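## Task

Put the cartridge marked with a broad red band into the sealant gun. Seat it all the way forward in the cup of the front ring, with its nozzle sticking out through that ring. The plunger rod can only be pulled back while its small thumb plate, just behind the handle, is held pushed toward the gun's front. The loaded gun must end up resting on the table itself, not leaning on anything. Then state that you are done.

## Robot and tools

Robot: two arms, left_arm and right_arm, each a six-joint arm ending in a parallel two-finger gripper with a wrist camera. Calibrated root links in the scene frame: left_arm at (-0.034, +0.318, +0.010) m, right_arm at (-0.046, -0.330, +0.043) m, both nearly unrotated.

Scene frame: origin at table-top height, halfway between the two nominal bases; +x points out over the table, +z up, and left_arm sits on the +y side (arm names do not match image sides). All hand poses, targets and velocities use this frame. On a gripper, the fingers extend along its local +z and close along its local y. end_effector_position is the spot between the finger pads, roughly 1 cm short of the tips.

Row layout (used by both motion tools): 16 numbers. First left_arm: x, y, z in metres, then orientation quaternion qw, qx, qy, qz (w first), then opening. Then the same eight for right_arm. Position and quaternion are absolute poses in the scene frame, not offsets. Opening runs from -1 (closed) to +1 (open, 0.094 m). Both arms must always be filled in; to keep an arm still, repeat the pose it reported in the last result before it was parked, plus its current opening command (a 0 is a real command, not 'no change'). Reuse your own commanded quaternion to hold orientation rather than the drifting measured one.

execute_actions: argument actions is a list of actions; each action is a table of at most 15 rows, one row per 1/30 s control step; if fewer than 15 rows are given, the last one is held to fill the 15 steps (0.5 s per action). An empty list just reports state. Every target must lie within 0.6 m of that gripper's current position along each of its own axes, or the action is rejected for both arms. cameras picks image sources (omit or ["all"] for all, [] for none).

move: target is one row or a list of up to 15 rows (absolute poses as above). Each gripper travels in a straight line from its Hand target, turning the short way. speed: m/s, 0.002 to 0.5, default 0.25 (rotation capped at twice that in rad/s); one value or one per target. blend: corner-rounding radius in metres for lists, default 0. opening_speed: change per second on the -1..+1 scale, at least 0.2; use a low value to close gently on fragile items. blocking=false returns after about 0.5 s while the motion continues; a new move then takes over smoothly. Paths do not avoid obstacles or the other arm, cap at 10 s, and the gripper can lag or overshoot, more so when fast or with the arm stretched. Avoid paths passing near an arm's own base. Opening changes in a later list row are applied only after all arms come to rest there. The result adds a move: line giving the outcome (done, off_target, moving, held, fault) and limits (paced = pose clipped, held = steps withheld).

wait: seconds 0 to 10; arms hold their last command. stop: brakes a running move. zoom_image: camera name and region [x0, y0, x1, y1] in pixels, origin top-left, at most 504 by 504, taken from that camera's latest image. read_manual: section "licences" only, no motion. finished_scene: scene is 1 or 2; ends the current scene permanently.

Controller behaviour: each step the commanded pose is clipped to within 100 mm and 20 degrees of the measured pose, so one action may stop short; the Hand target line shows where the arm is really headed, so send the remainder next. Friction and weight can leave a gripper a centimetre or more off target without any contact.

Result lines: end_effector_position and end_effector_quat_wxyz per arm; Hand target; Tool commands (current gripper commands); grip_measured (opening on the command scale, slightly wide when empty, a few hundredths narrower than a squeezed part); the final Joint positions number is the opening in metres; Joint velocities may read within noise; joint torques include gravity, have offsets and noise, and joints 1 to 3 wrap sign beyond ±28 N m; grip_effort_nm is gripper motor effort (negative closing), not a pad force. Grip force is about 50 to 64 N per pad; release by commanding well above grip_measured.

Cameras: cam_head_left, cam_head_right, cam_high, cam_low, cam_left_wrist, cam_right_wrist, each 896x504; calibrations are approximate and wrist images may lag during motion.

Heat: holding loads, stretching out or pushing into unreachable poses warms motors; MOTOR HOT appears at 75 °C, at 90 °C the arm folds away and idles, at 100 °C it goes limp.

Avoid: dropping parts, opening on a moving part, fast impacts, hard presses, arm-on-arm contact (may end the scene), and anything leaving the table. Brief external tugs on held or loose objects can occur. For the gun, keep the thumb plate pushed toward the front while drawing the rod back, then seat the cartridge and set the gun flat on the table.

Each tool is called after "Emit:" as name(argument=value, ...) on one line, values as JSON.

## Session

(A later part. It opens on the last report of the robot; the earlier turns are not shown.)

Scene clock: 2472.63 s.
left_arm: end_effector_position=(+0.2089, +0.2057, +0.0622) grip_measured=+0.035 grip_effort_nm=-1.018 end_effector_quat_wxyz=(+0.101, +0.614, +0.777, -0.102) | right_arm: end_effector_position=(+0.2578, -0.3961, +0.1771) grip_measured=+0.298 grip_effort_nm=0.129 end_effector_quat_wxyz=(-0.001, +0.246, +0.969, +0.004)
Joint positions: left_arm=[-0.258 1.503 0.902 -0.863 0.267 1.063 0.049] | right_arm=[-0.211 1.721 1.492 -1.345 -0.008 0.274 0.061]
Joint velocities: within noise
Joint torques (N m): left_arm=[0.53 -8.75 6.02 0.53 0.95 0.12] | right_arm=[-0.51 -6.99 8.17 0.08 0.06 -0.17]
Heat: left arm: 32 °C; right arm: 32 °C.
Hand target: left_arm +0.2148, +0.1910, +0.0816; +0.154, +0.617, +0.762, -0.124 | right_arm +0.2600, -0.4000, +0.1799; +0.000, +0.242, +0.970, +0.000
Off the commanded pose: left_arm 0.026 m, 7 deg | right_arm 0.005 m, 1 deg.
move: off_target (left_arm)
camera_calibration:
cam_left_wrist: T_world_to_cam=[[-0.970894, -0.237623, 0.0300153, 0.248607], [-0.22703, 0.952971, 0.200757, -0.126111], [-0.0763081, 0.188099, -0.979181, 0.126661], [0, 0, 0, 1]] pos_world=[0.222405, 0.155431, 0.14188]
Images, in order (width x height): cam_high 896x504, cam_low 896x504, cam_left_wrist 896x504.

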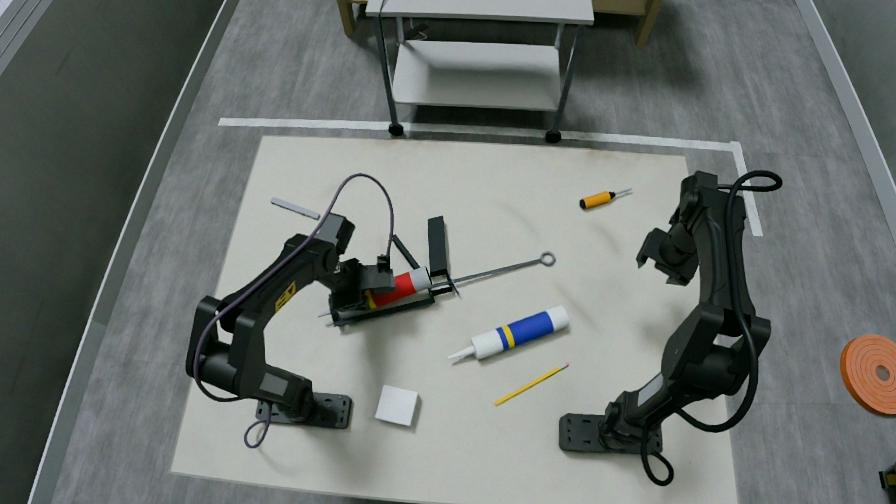

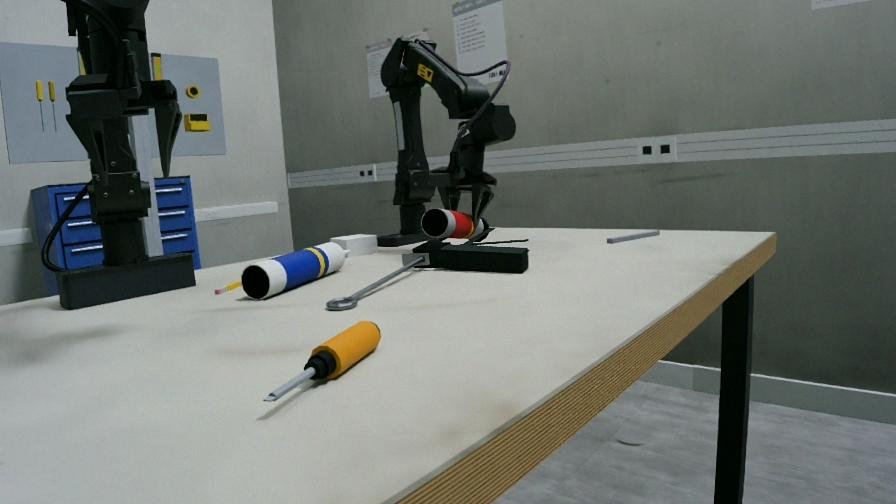

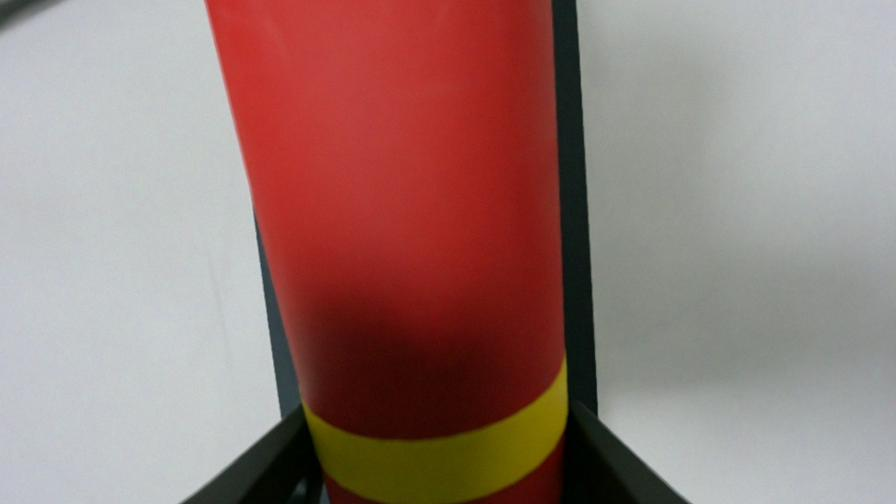

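Emit:
move(target=[0.2145,0.1930,0.0700,0.1555,0.6133,0.7642,-0.1248,-0.12,0.26,-0.40,0.18,0,0.2419,0.9703,0,0.3], speed=0.05, cameras=["cam_low","cam_left_wrist","cam_high"])

Emit:
zoom_image(camera="cam_low", region=[400, 170, 520, 270])

Emit:
zoom_image(camera="cam_high", region=[310, 240, 410, 340])

Scene clock: 2503.00 s.
left_arm: end_effector_position=(+0.2055, +0.2069, +0.0553) grip_measured=+0.034 grip_effort_nm=-1.023 end_effector_quat_wxyz=(+0.103, +0.609, +0.779, -0.110) | right_arm: end_effector_position=(+0.2578, -0.3961, +0.1771) grip_measured=+0.298 grip_effort_nm=0.129 end_effector_quat_wxyz=(-0.001, +0.246, +0.969, +0.004)
Joint positions: left_arm=[-0.246 1.503 0.87 -0.835 0.284 1.066 0.049] | right_arm=[-0.211 1.721 1.492 -1.345 -0.008 0.274 0.061]
Joint velocities: within noise
Joint torques (N m): left_arm=[0.29 -7.97 5.55 0.75 0.78 0.14] | right_arm=[-0.51 -6.99 8.17 0.07 0.06 -0.17]
Heat: left arm: 30 °C; right arm: 32 °C.
Hand target: left_arm +0.2146, +0.1940, +0.0706; +0.154, +0.614, +0.764, -0.123 | right_arm +0.2600, -0.4000, +0.1799; +0.000, +0.242, +0.970, +0.000
Off the commanded pose: left_arm 0.022 m, 7 deg | right_arm 0.005 m, 1 deg.
move: off_target (left_arm)
camera_calibration:
cam_left_wrist: T_world_to_cam=[[-0.968792, -0.244431, 0.0411819, 0.246158], [-0.232735, 0.954148, 0.188246, -0.125041], [-0.0853069, 0.172787, -0.981258, 0.124592], [0, 0, 0, 1]] pos_world=[0.220002, 0.157949, 0.135658]
Images, in order (width x height): cam_high 896x504, cam_low 896x504, cam_left_wrist 896x504.

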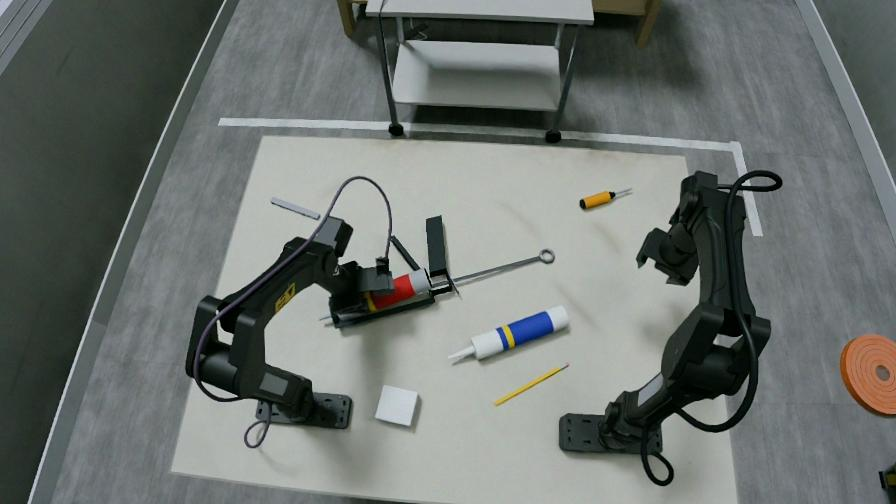

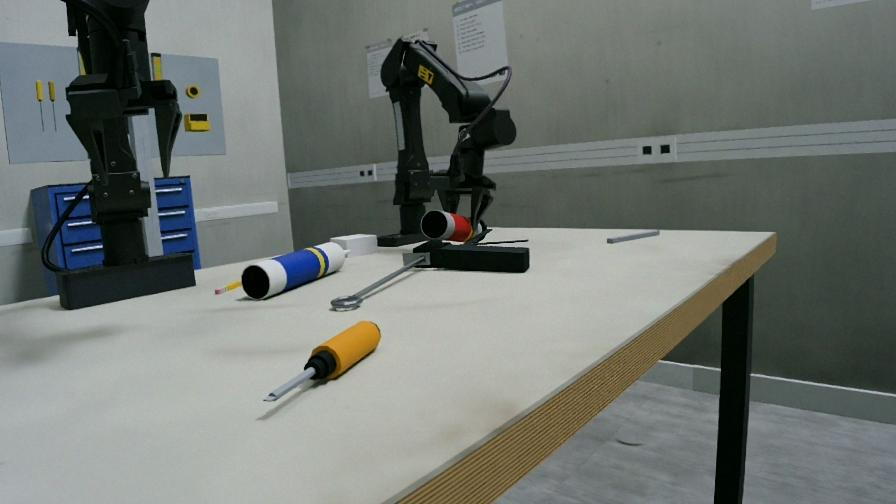

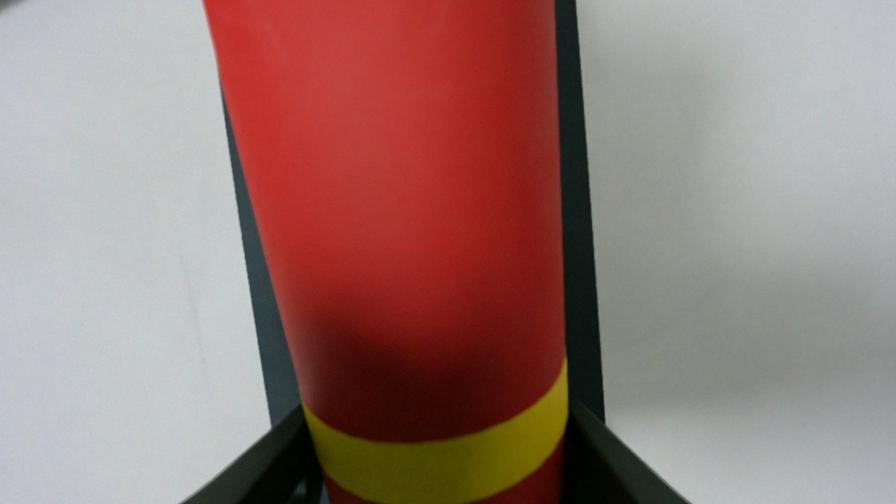

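Scaled by 4.200 from the camera's 896x504 image, which has a finer 1280x720 frame.

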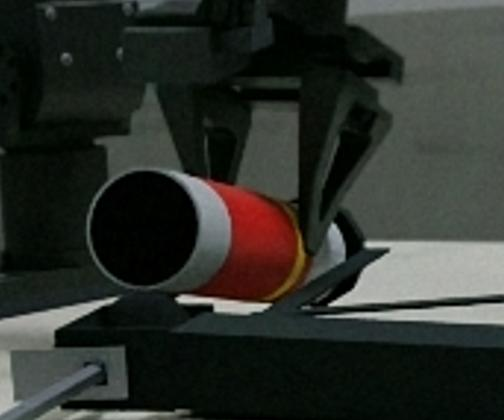

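Scaled by 5.040 from the camera's 896x504 image, which has a finer 1280x720 frame.

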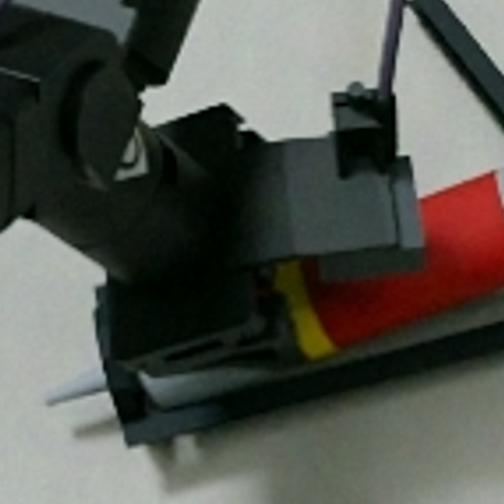

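Emit:
move(target=[0.2070,0.2135,0.0710,0.1544,0.6200,0.7588,-0.1261,-0.12,0.26,-0.40,0.18,0,0.2419,0.9703,0,0.3], speed=0.04, cameras=["cam_low","cam_left_wrist","cam_high"])

Emit:
zoom_image(camera="cam_low", region=[400, 170, 520, 270])

Emit:
zoom_image(camera="cam_high", region=[310, 240, 410, 340])

Scene clock: 2545.47 s.
left_arm: end_effector_position=(+0.2020, +0.2221, +0.0524) grip_measured=+0.031 grip_effort_nm=-1.023 end_effector_quat_wxyz=(+0.109, +0.617, +0.771, -0.110) | right_arm: end_effector_position=(+0.2578, -0.3961, +0.1771) grip_measured=+0.298 grip_effort_nm=0.129 end_effector_quat_wxyz=(-0.001, +0.246, +0.969, +0.004)
Joint positions: left_arm=[-0.181 1.48 0.835 -0.834 0.298 1.153 0.048] | right_arm=[-0.211 1.721 1.492 -1.345 -0.008 0.274 0.061]
Joint velocities: within noise
Joint torques (N m): left_arm=[0.73 -8.25 6.06 0.3 0.84 0.24] | right_arm=[-0.5 -6.99 8.17 0.08 0.06 -0.18]
Heat: left arm: 30 °C; right arm: 32 °C.
Hand target: left_arm +0.2055, +0.2110, +0.0701; +0.152, +0.622, +0.758, -0.127 | right_arm +0.2600, -0.4000, +0.1799; +0.000, +0.242, +0.970, +0.000
Off the commanded pose: left_arm 0.021 m, 6 deg | right_arm 0.005 m, 1 deg.
move: off_target (left_arm)
camera_calibration:
cam_left_wrist: T_world_to_cam=[[-0.974007, -0.224425, 0.0307344, 0.243741], [-0.215666, 0.960256, 0.177189, -0.143996], [-0.0692786, 0.165955, -0.983697, 0.117255], [0, 0, 0, 1]] pos_world=[0.214473, 0.173516, 0.133367]
Images, in order (width x height): cam_high 896x504, cam_low 896x504, cam_left_wrist 896x504.

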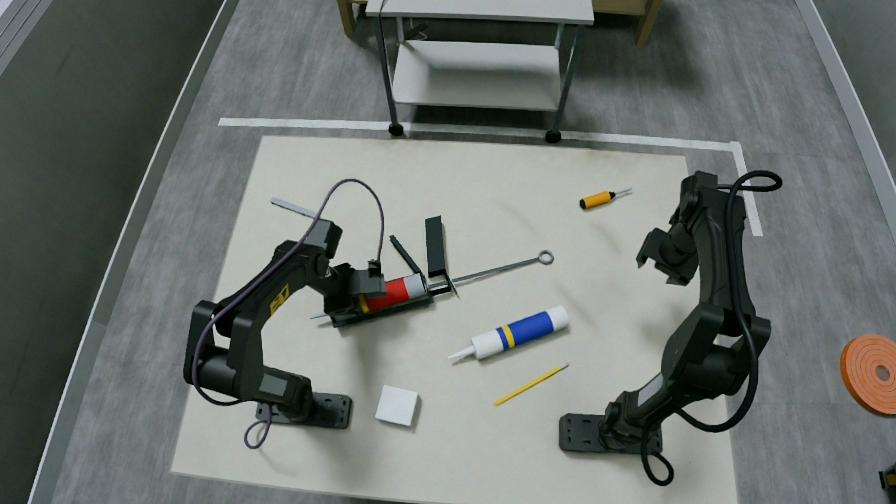

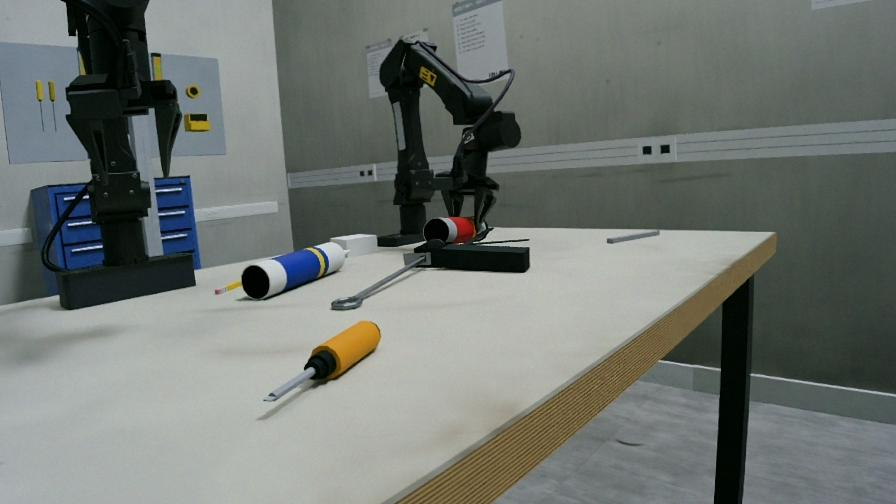

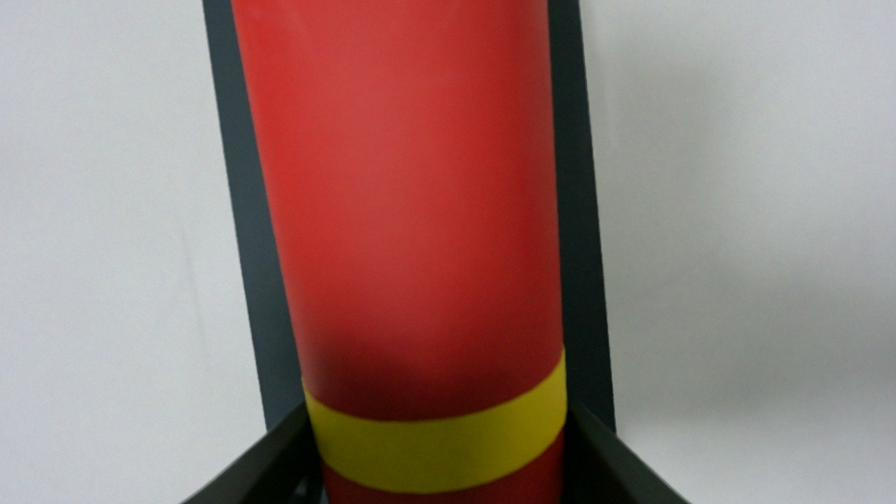

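Scaled by 4.200 from the camera's 896x504 image, which has a finer 1280x720 frame.

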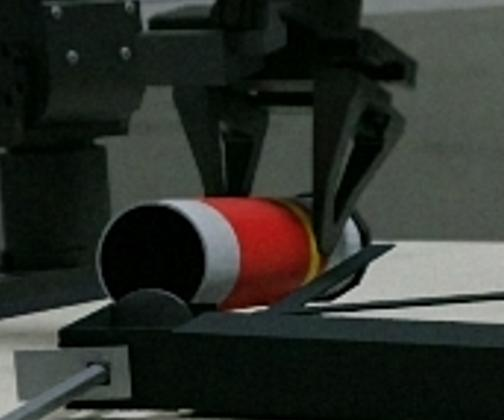

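Scaled by 5.040 from the camera's 896x504 image, which has a finer 1280x720 frame.

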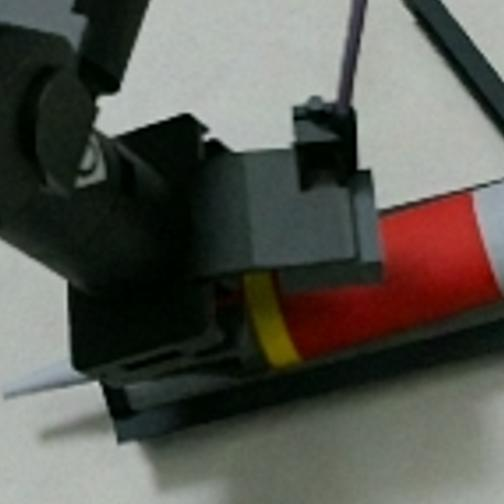

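Emit:
execute_actions(actions=[], cameras=["cam_head_left","cam_head_right","cam_low","cam_high"])

Emit:
zoom_image(camera="cam_head_left", region=[205, 260, 355, 345])

Emit:
zoom_image(camera="cam_head_right", region=[215, 250, 365, 335])

Emit:
zoom_image(camera="cam_low", region=[450, 200, 510, 250])

Scene clock: 2569.30 s.
left_arm: end_effector_position=(+0.2020, +0.2221, +0.0524) grip_measured=+0.031 grip_effort_nm=-1.013 end_effector_quat_wxyz=(+0.109, +0.617, +0.771, -0.110) | right_arm: end_effector_position=(+0.2578, -0.3961, +0.1771) grip_measured=+0.298 grip_effort_nm=0.129 end_effector_quat_wxyz=(-0.001, +0.246, +0.969, +0.004)
Joint positions: left_arm=[-0.181 1.48 0.835 -0.834 0.298 1.153 0.048] | right_arm=[-0.211 1.721 1.492 -1.345 -0.008 0.274 0.061]
Joint velocities: within noise
Joint torques (N m): left_arm=[0.62 -8.32 6.09 0.31 0.9 0.2] | right_arm=[-0.53 -6.98 8.16 0.08 0.07 -0.17]
Heat: left arm: 30 °C; right arm: 32 °C.
Hand target: left_arm +0.2055, +0.2110, +0.0701; +0.152, +0.622, +0.758, -0.127 | right_arm +0.2600, -0.4000, +0.1799; +0.000, +0.242, +0.970, +0.000
Tool commands: left_gripper/opening=-0.12 right_gripper/opening=+0.3
Off the commanded pose: left_arm 0.021 m, 6 deg | right_arm 0.005 m, 1 deg.
Images, in order (width x height): cam_head_left 896x504, cam_head_right 896x504, cam_high 896x504, cam_low 896x504.

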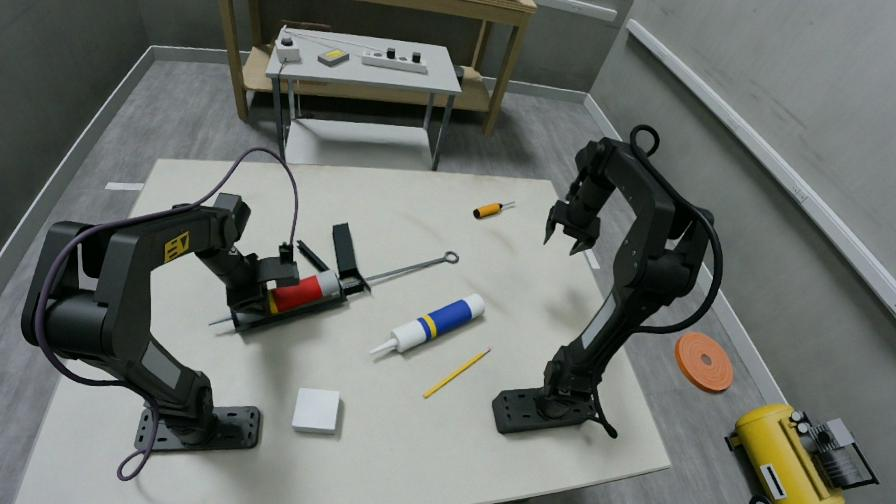

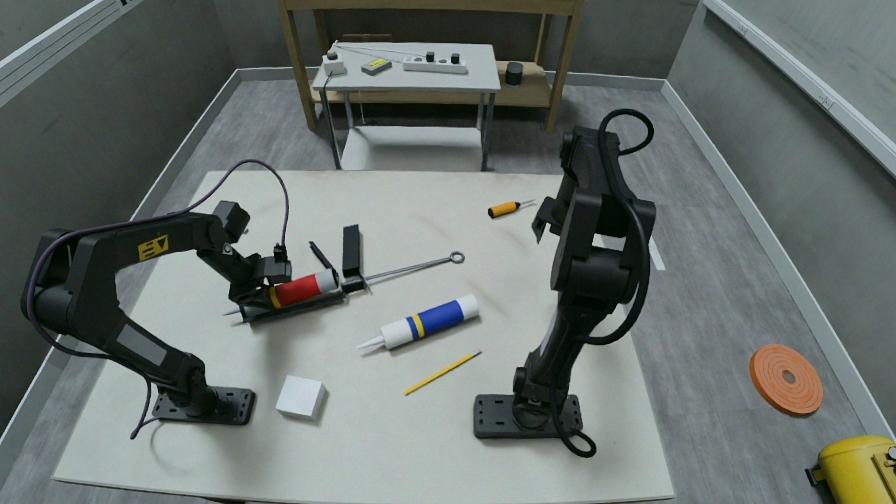

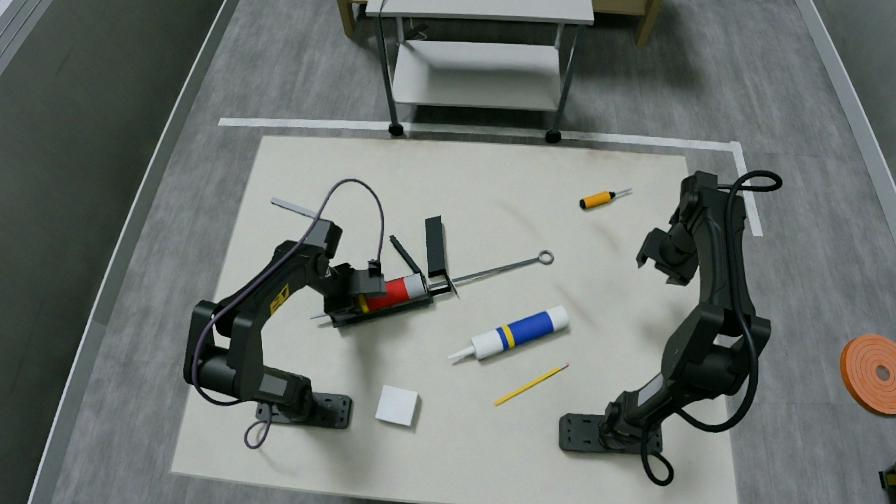

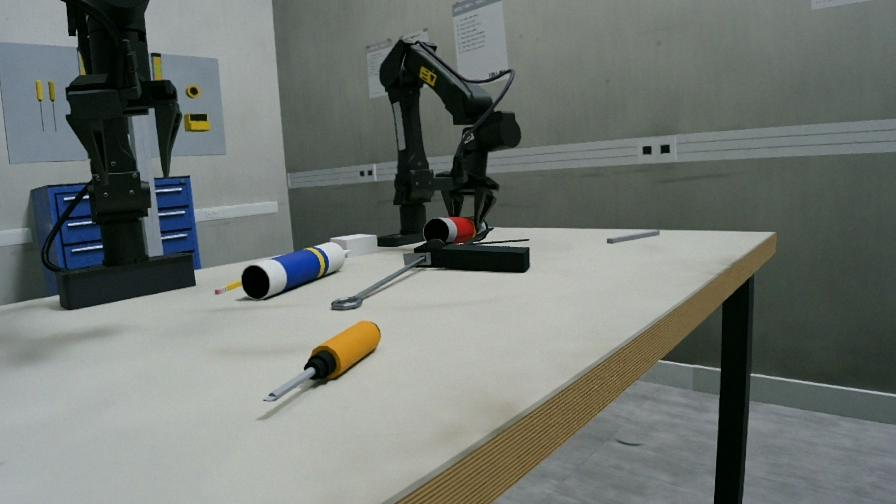

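Scaled by 3.360 from the camera's 896x504 image, which has a finer 1280x720 frame.

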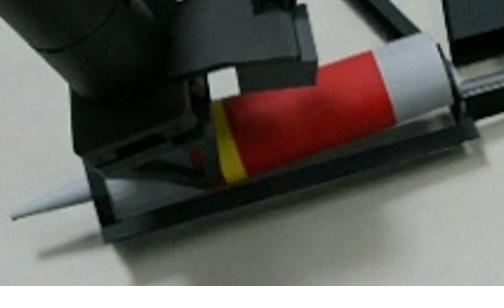

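Scaled by 3.360 from the camera's 896x504 image, which has a finer 1280x720 frame.

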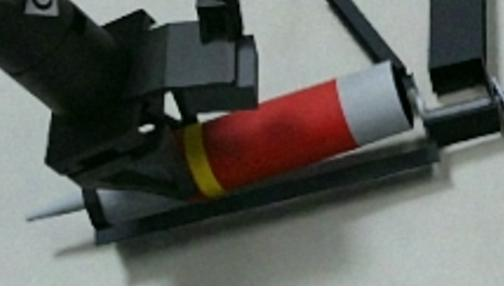

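Scaled by 8.400 from the camera's 896x504 image, which has a finer 1280x720 frame.

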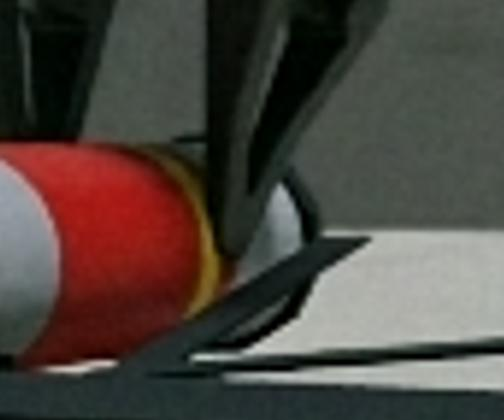

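Emit:
move(target=[0.2028,0.2247,0.0700,0.1544,0.6200,0.7588,-0.1261,-0.12,0.26,-0.40,0.18,0,0.2419,0.9703,0,0.3], speed=0.04, cameras=["cam_low","cam_left_wrist","cam_high","cam_head_right"])

Emit:
zoom_image(camera="cam_low", region=[400, 170, 520, 270])

Emit:
zoom_image(camera="cam_high", region=[300, 240, 460, 340])

Emit:
zoom_image(camera="cam_head_right", region=[215, 250, 365, 335])

Scene clock: 2592.57 s.
left_arm: end_effector_position=(+0.2035, +0.2346, +0.0533) grip_measured=+0.031 grip_effort_nm=-1.023 end_effector_quat_wxyz=(+0.119, +0.617, +0.771, -0.107) | right_arm: end_effector_position=(+0.2578, -0.3961, +0.1771) grip_measured=+0.298 grip_effort_nm=0.129 end_effector_quat_wxyz=(-0.001, +0.246, +0.969, +0.004)
Joint positions: left_arm=[-0.123 1.463 0.821 -0.834 0.309 1.21 0.048] | right_arm=[-0.211 1.721 1.492 -1.345 -0.008 0.274 0.061]
Joint velocities: within noise
Joint torques (N m): left_arm=[0.66 -8.12 6 0.15 0.84 0.2] | right_arm=[-0.53 -6.99 8.17 0.08 0.06 -0.17]
Heat: left arm: 30 °C; right arm: 32 °C.
Hand target: left_arm +0.2035, +0.2249, +0.0697; +0.155, +0.620, +0.759, -0.125 | right_arm +0.2600, -0.4000, +0.1799; +0.000, +0.242, +0.970, +0.000
Off the commanded pose: left_arm 0.019 m, 5 deg | right_arm 0.005 m, 1 deg.
move: off_target (left_arm)
camera_calibration:
cam_left_wrist: T_world_to_cam=[[-0.973674, -0.2275, 0.0142744, 0.249563], [-0.222123, 0.961001, 0.164738, -0.154061], [-0.0511956, 0.157231, -0.986234, 0.114675], [0, 0, 0, 1]] pos_world=[0.214643, 0.186798, 0.134914]
Images, in order (width x height): cam_head_right 896x504, cam_high 896x504, cam_low 896x504, cam_left_wrist 896x504.

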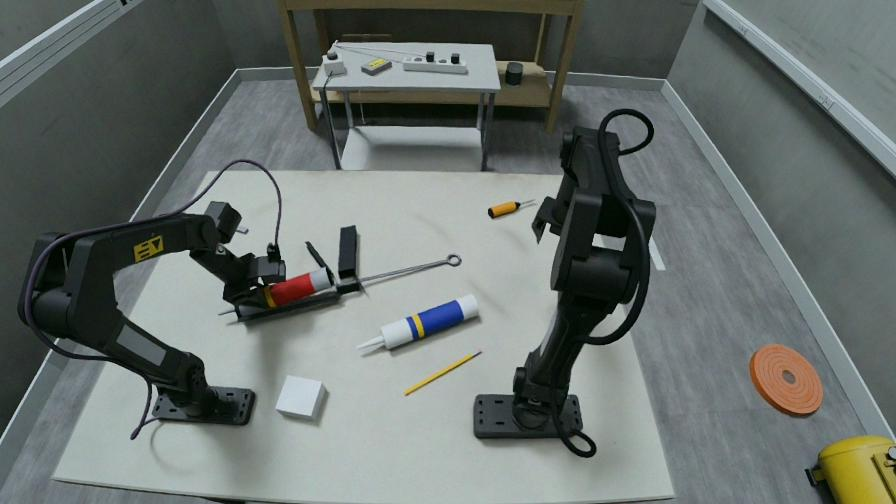

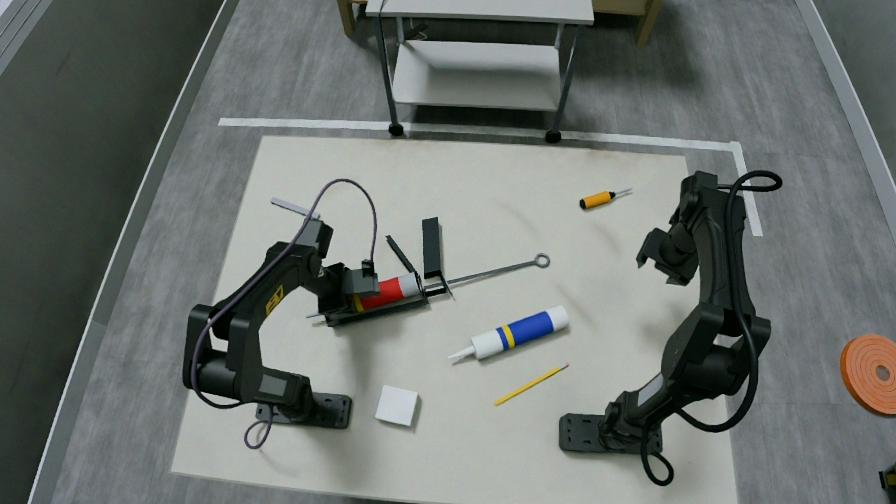

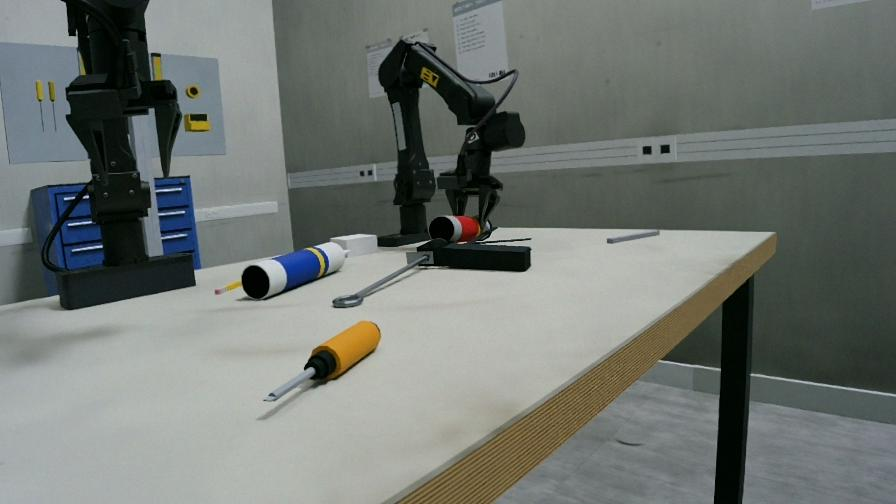

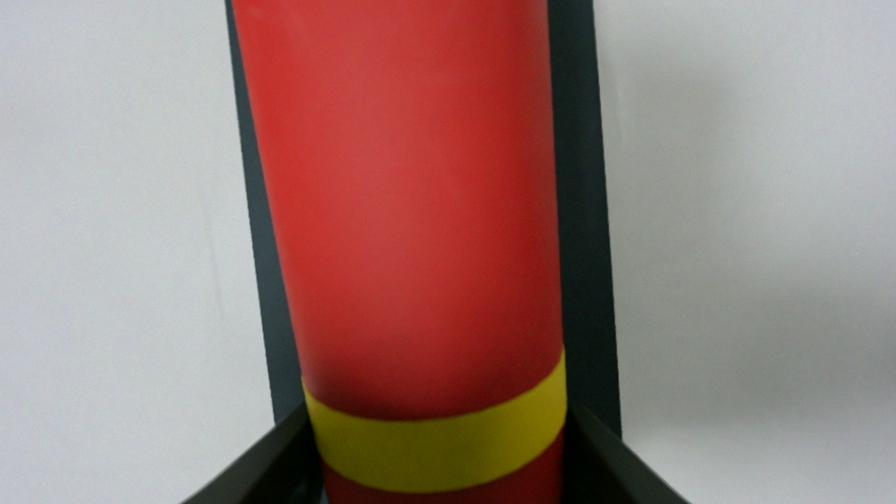

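Scaled by 4.200 from the camera's 896x504 image, which has a finer 1280x720 frame.

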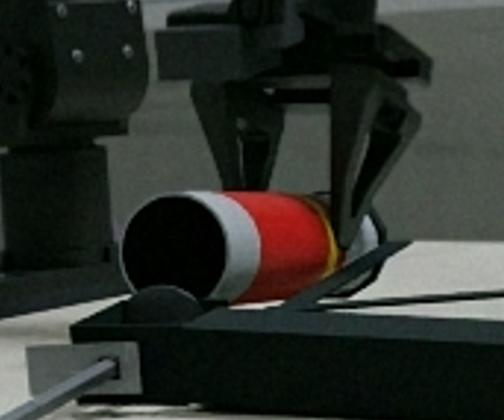

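Scaled by 3.150 from the camera's 896x504 image, which has a finer 1280x720 frame.

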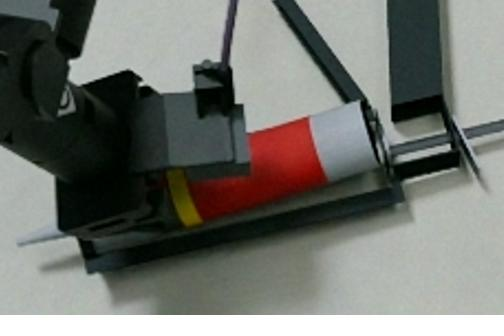

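Scaled by 3.360 from the camera's 896x504 image, which has a finer 1280x720 frame.

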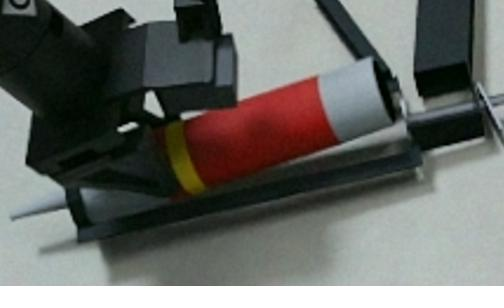

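Emit:
move(target=[0.2045,0.2200,0.0600,0.1544,0.6200,0.7588,-0.1261,-0.12,0.26,-0.40,0.18,0,0.2419,0.9703,0,0.3], speed=0.04, cameras=["cam_low","cam_left_wrist","cam_high","cam_head_right"])

Emit:
zoom_image(camera="cam_low", region=[400, 170, 520, 270])

Emit:
zoom_image(camera="cam_high", region=[300, 240, 460, 340])

Emit:
zoom_image(camera="cam_head_right", region=[215, 250, 365, 335])

Scene clock: 2631.43 s.
left_arm: end_effector_position=(+0.1960, +0.2348, +0.0479) grip_measured=+0.027 grip_effort_nm=-1.013 end_effector_quat_wxyz=(+0.111, +0.620, +0.768, -0.113) | right_arm: end_effector_position=(+0.2578, -0.3961, +0.1771) grip_measured=+0.298 grip_effort_nm=0.129 end_effector_quat_wxyz=(-0.001, +0.246, +0.969, +0.004)
Joint positions: left_arm=[-0.126 1.463 0.799 -0.834 0.309 1.219 0.048] | right_arm=[-0.211 1.721 1.492 -1.345 -0.008 0.274 0.061]
Joint velocities: within noise
Joint torques (N m): left_arm=[-0.54 -6.52 5.98 0.52 0.8 0.01] | right_arm=[-0.51 -6.98 8.16 0.07 0.07 -0.17]
Heat: left arm: 30 °C; right arm: 32 °C.
Hand target: left_arm +0.2040, +0.2208, +0.0604; +0.153, +0.624, +0.756, -0.125 | right_arm +0.2600, -0.4000, +0.1799; +0.000, +0.242, +0.970, +0.000
Off the commanded pose: left_arm 0.021 m, 5 deg | right_arm 0.005 m, 1 deg.
move: off_target (left_arm)
camera_calibration:
cam_left_wrist: T_world_to_cam=[[-0.975869, -0.216062, 0.0315609, 0.23929], [-0.207664, 0.963018, 0.171676, -0.158681], [-0.0674863, 0.160979, -0.984648, 0.111178], [0, 0, 0, 1]] pos_world=[0.208067, 0.186617, 0.12916]
Images, in order (width x height): cam_head_right 896x504, cam_high 896x504, cam_low 896x504, cam_left_wrist 896x504.

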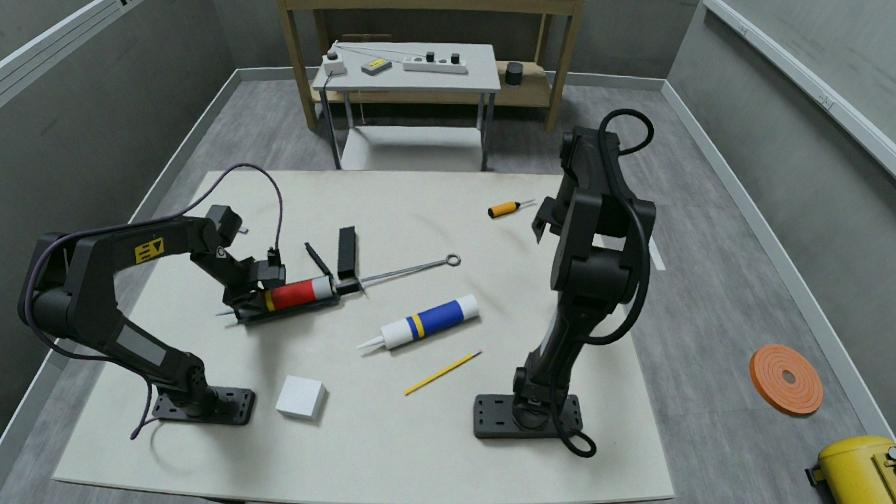

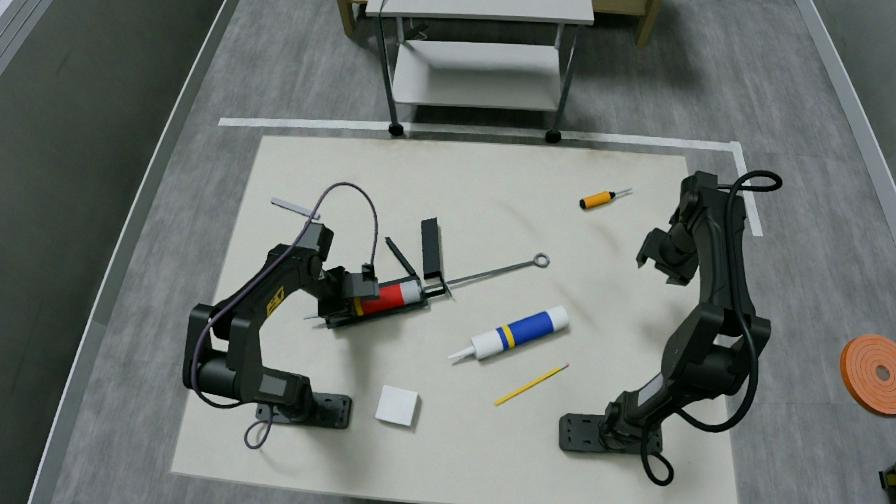

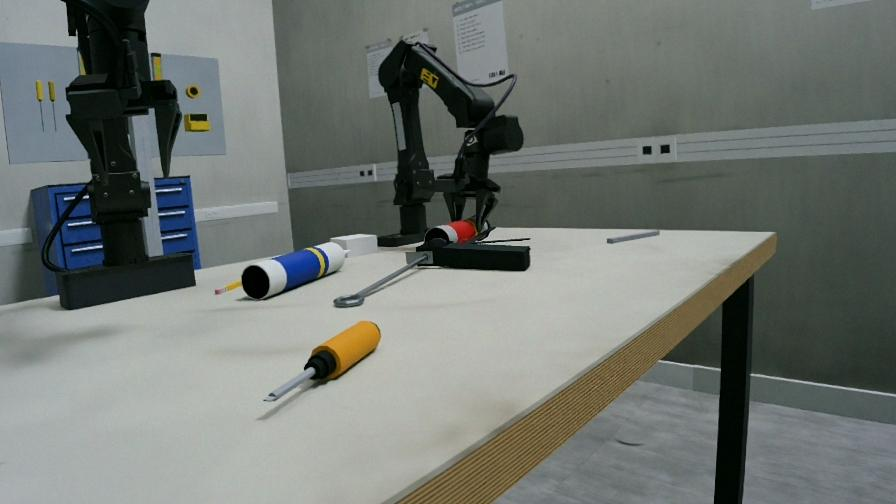

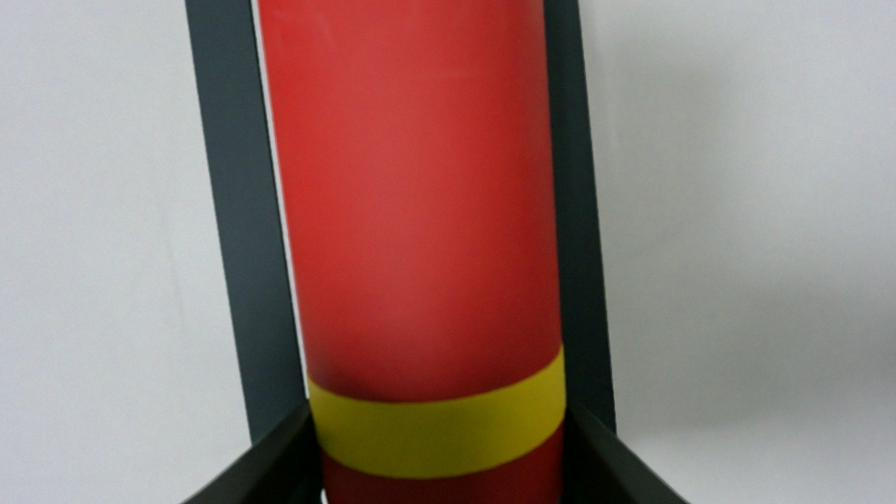

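Scaled by 4.200 from the camera's 896x504 image, which has a finer 1280x720 frame.

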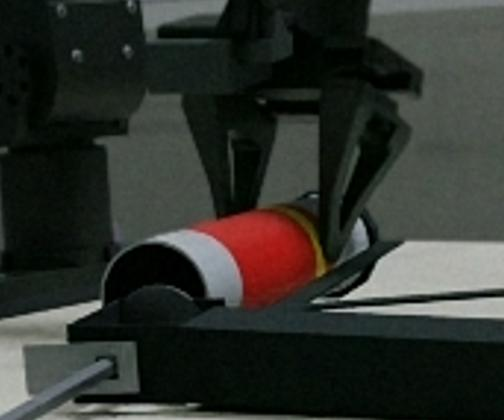

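Scaled by 3.150 from the camera's 896x504 image, which has a finer 1280x720 frame.

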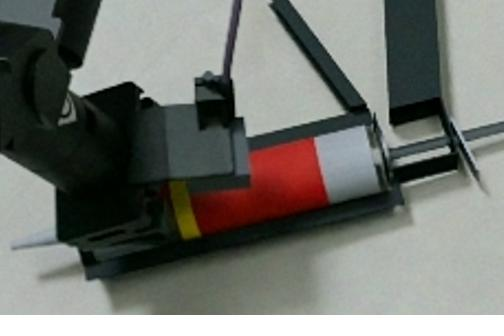

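Scaled by 3.360 from the camera's 896x504 image, which has a finer 1280x720 frame.

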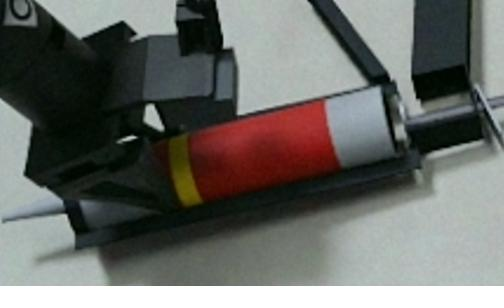

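Emit:
move(target=[0.2045,0.2200,0.0600,0.1544,0.6200,0.7588,-0.1261,0.15,0.26,-0.40,0.18,0,0.2419,0.9703,0,0.3], speed=0.04, opening_speed=0.2, cameras=["cam_low","cam_left_wrist","cam_high","cam_head_right"])

Emit:
zoom_image(camera="cam_low", region=[400, 170, 520, 270])

Emit:
zoom_image(camera="cam_high", region=[300, 240, 460, 340])

Emit:
zoom_image(camera="cam_head_right", region=[215, 250, 365, 335])

Scene clock: 2649.83 s.
left_arm: end_effector_position=(+0.1966, +0.2311, +0.0498) grip_measured=+0.148 grip_effort_nm=0.100 end_effector_quat_wxyz=(+0.120, +0.613, +0.771, -0.125) | right_arm: end_effector_position=(+0.2578, -0.3961, +0.1771) grip_measured=+0.298 grip_effort_nm=0.129 end_effector_quat_wxyz=(-0.001, +0.246, +0.969, +0.004)
Joint positions: left_arm=[-0.119 1.463 0.799 -0.831 0.341 1.21 0.054] | right_arm=[-0.211 1.721 1.492 -1.345 -0.008 0.274 0.061]
Joint velocities: within noise
Joint torques (N m): left_arm=[-0.66 -6.5 5.64 0.54 0.53 -0.09] | right_arm=[-0.51 -6.98 8.16 0.07 0.06 -0.18]
Heat: left arm: 30 °C; right arm: 32 °C.
Hand target: left_arm +0.2049, +0.2221, +0.0600; +0.154, +0.614, +0.764, -0.126 | right_arm +0.2600, -0.4000, +0.1799; +0.000, +0.242, +0.970, +0.000
Off the commanded pose: left_arm 0.017 m, 4 deg | right_arm 0.005 m, 1 deg.
move: off_target (left_arm)
camera_calibration:
cam_left_wrist: T_world_to_cam=[[-0.972621, -0.228454, 0.042632, 0.240659], [-0.220505, 0.965119, 0.141146, -0.151758], [-0.0733905, 0.127881, -0.98907, 0.122696], [0, 0, 0, 1]] pos_world=[0.209611, 0.185753, 0.132515]
Images, in order (width x height): cam_head_right 896x504, cam_high 896x504, cam_low 896x504, cam_left_wrist 896x504.

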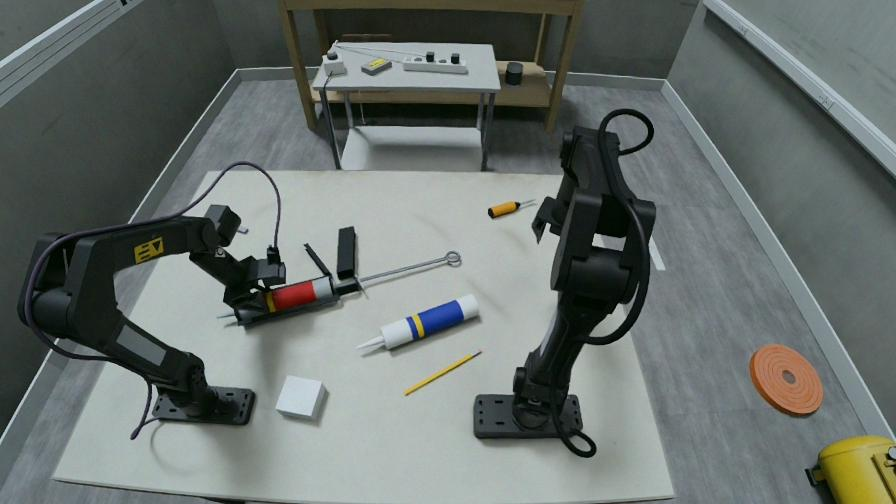

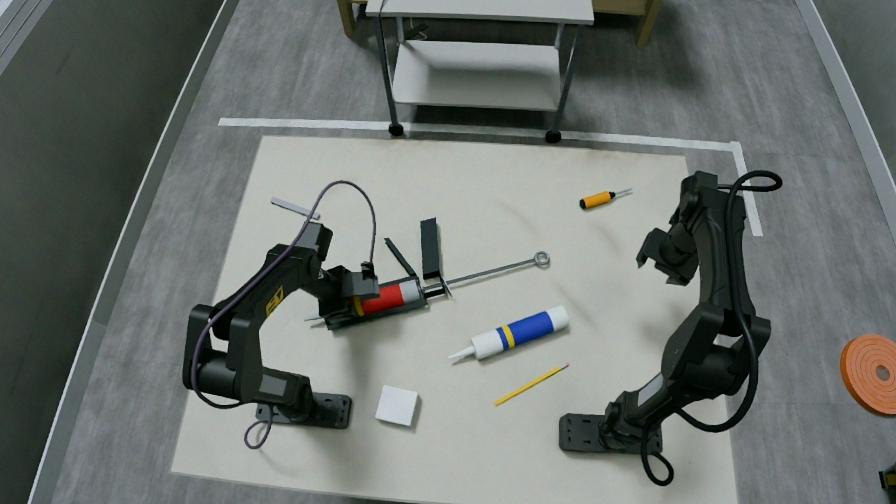

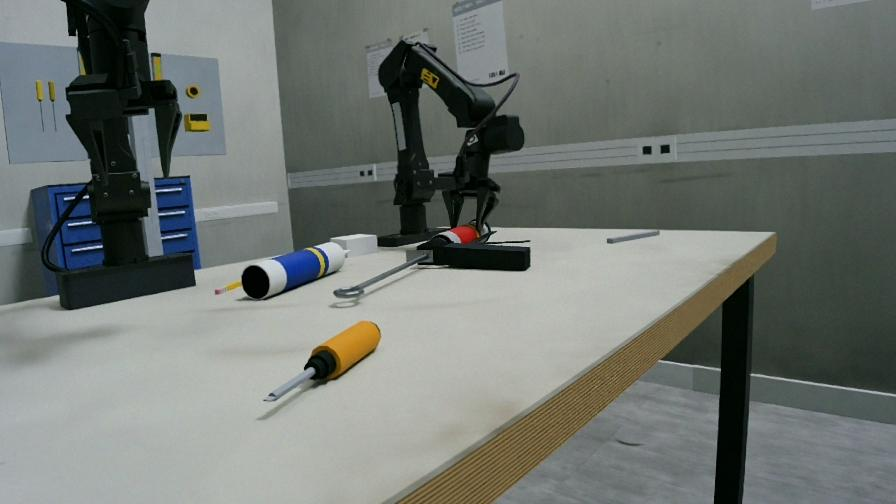

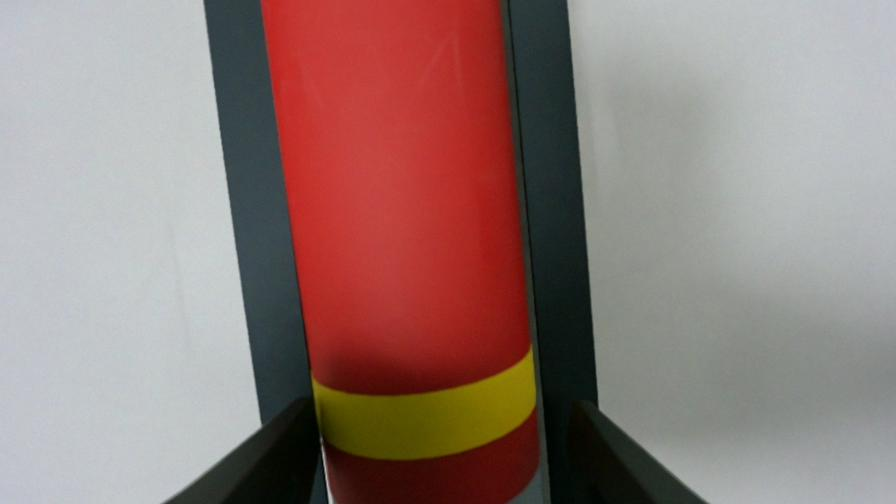

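Scaled by 4.200 from the camera's 896x504 image, which has a finer 1280x720 frame.

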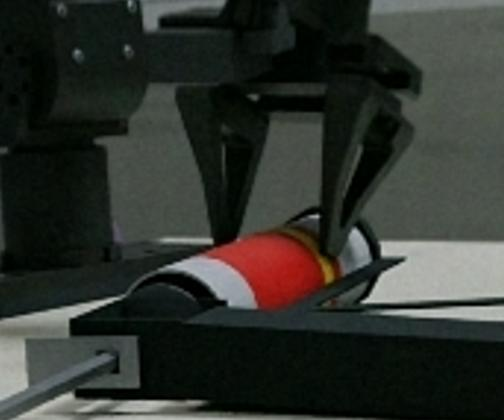

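Scaled by 3.150 from the camera's 896x504 image, which has a finer 1280x720 frame.

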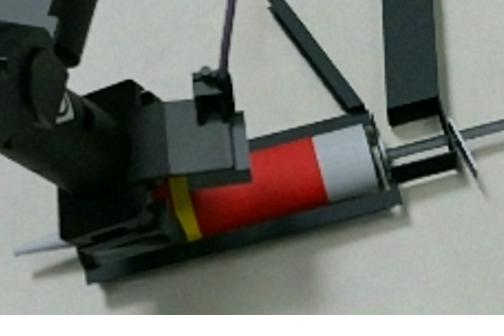

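Scaled by 3.360 from the camera's 896x504 image, which has a finer 1280x720 frame.

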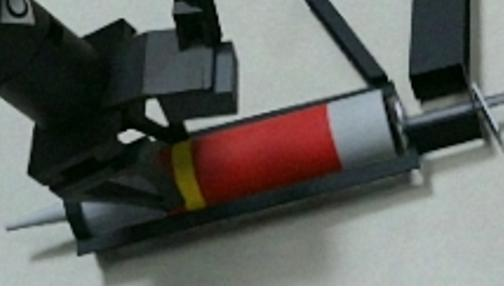

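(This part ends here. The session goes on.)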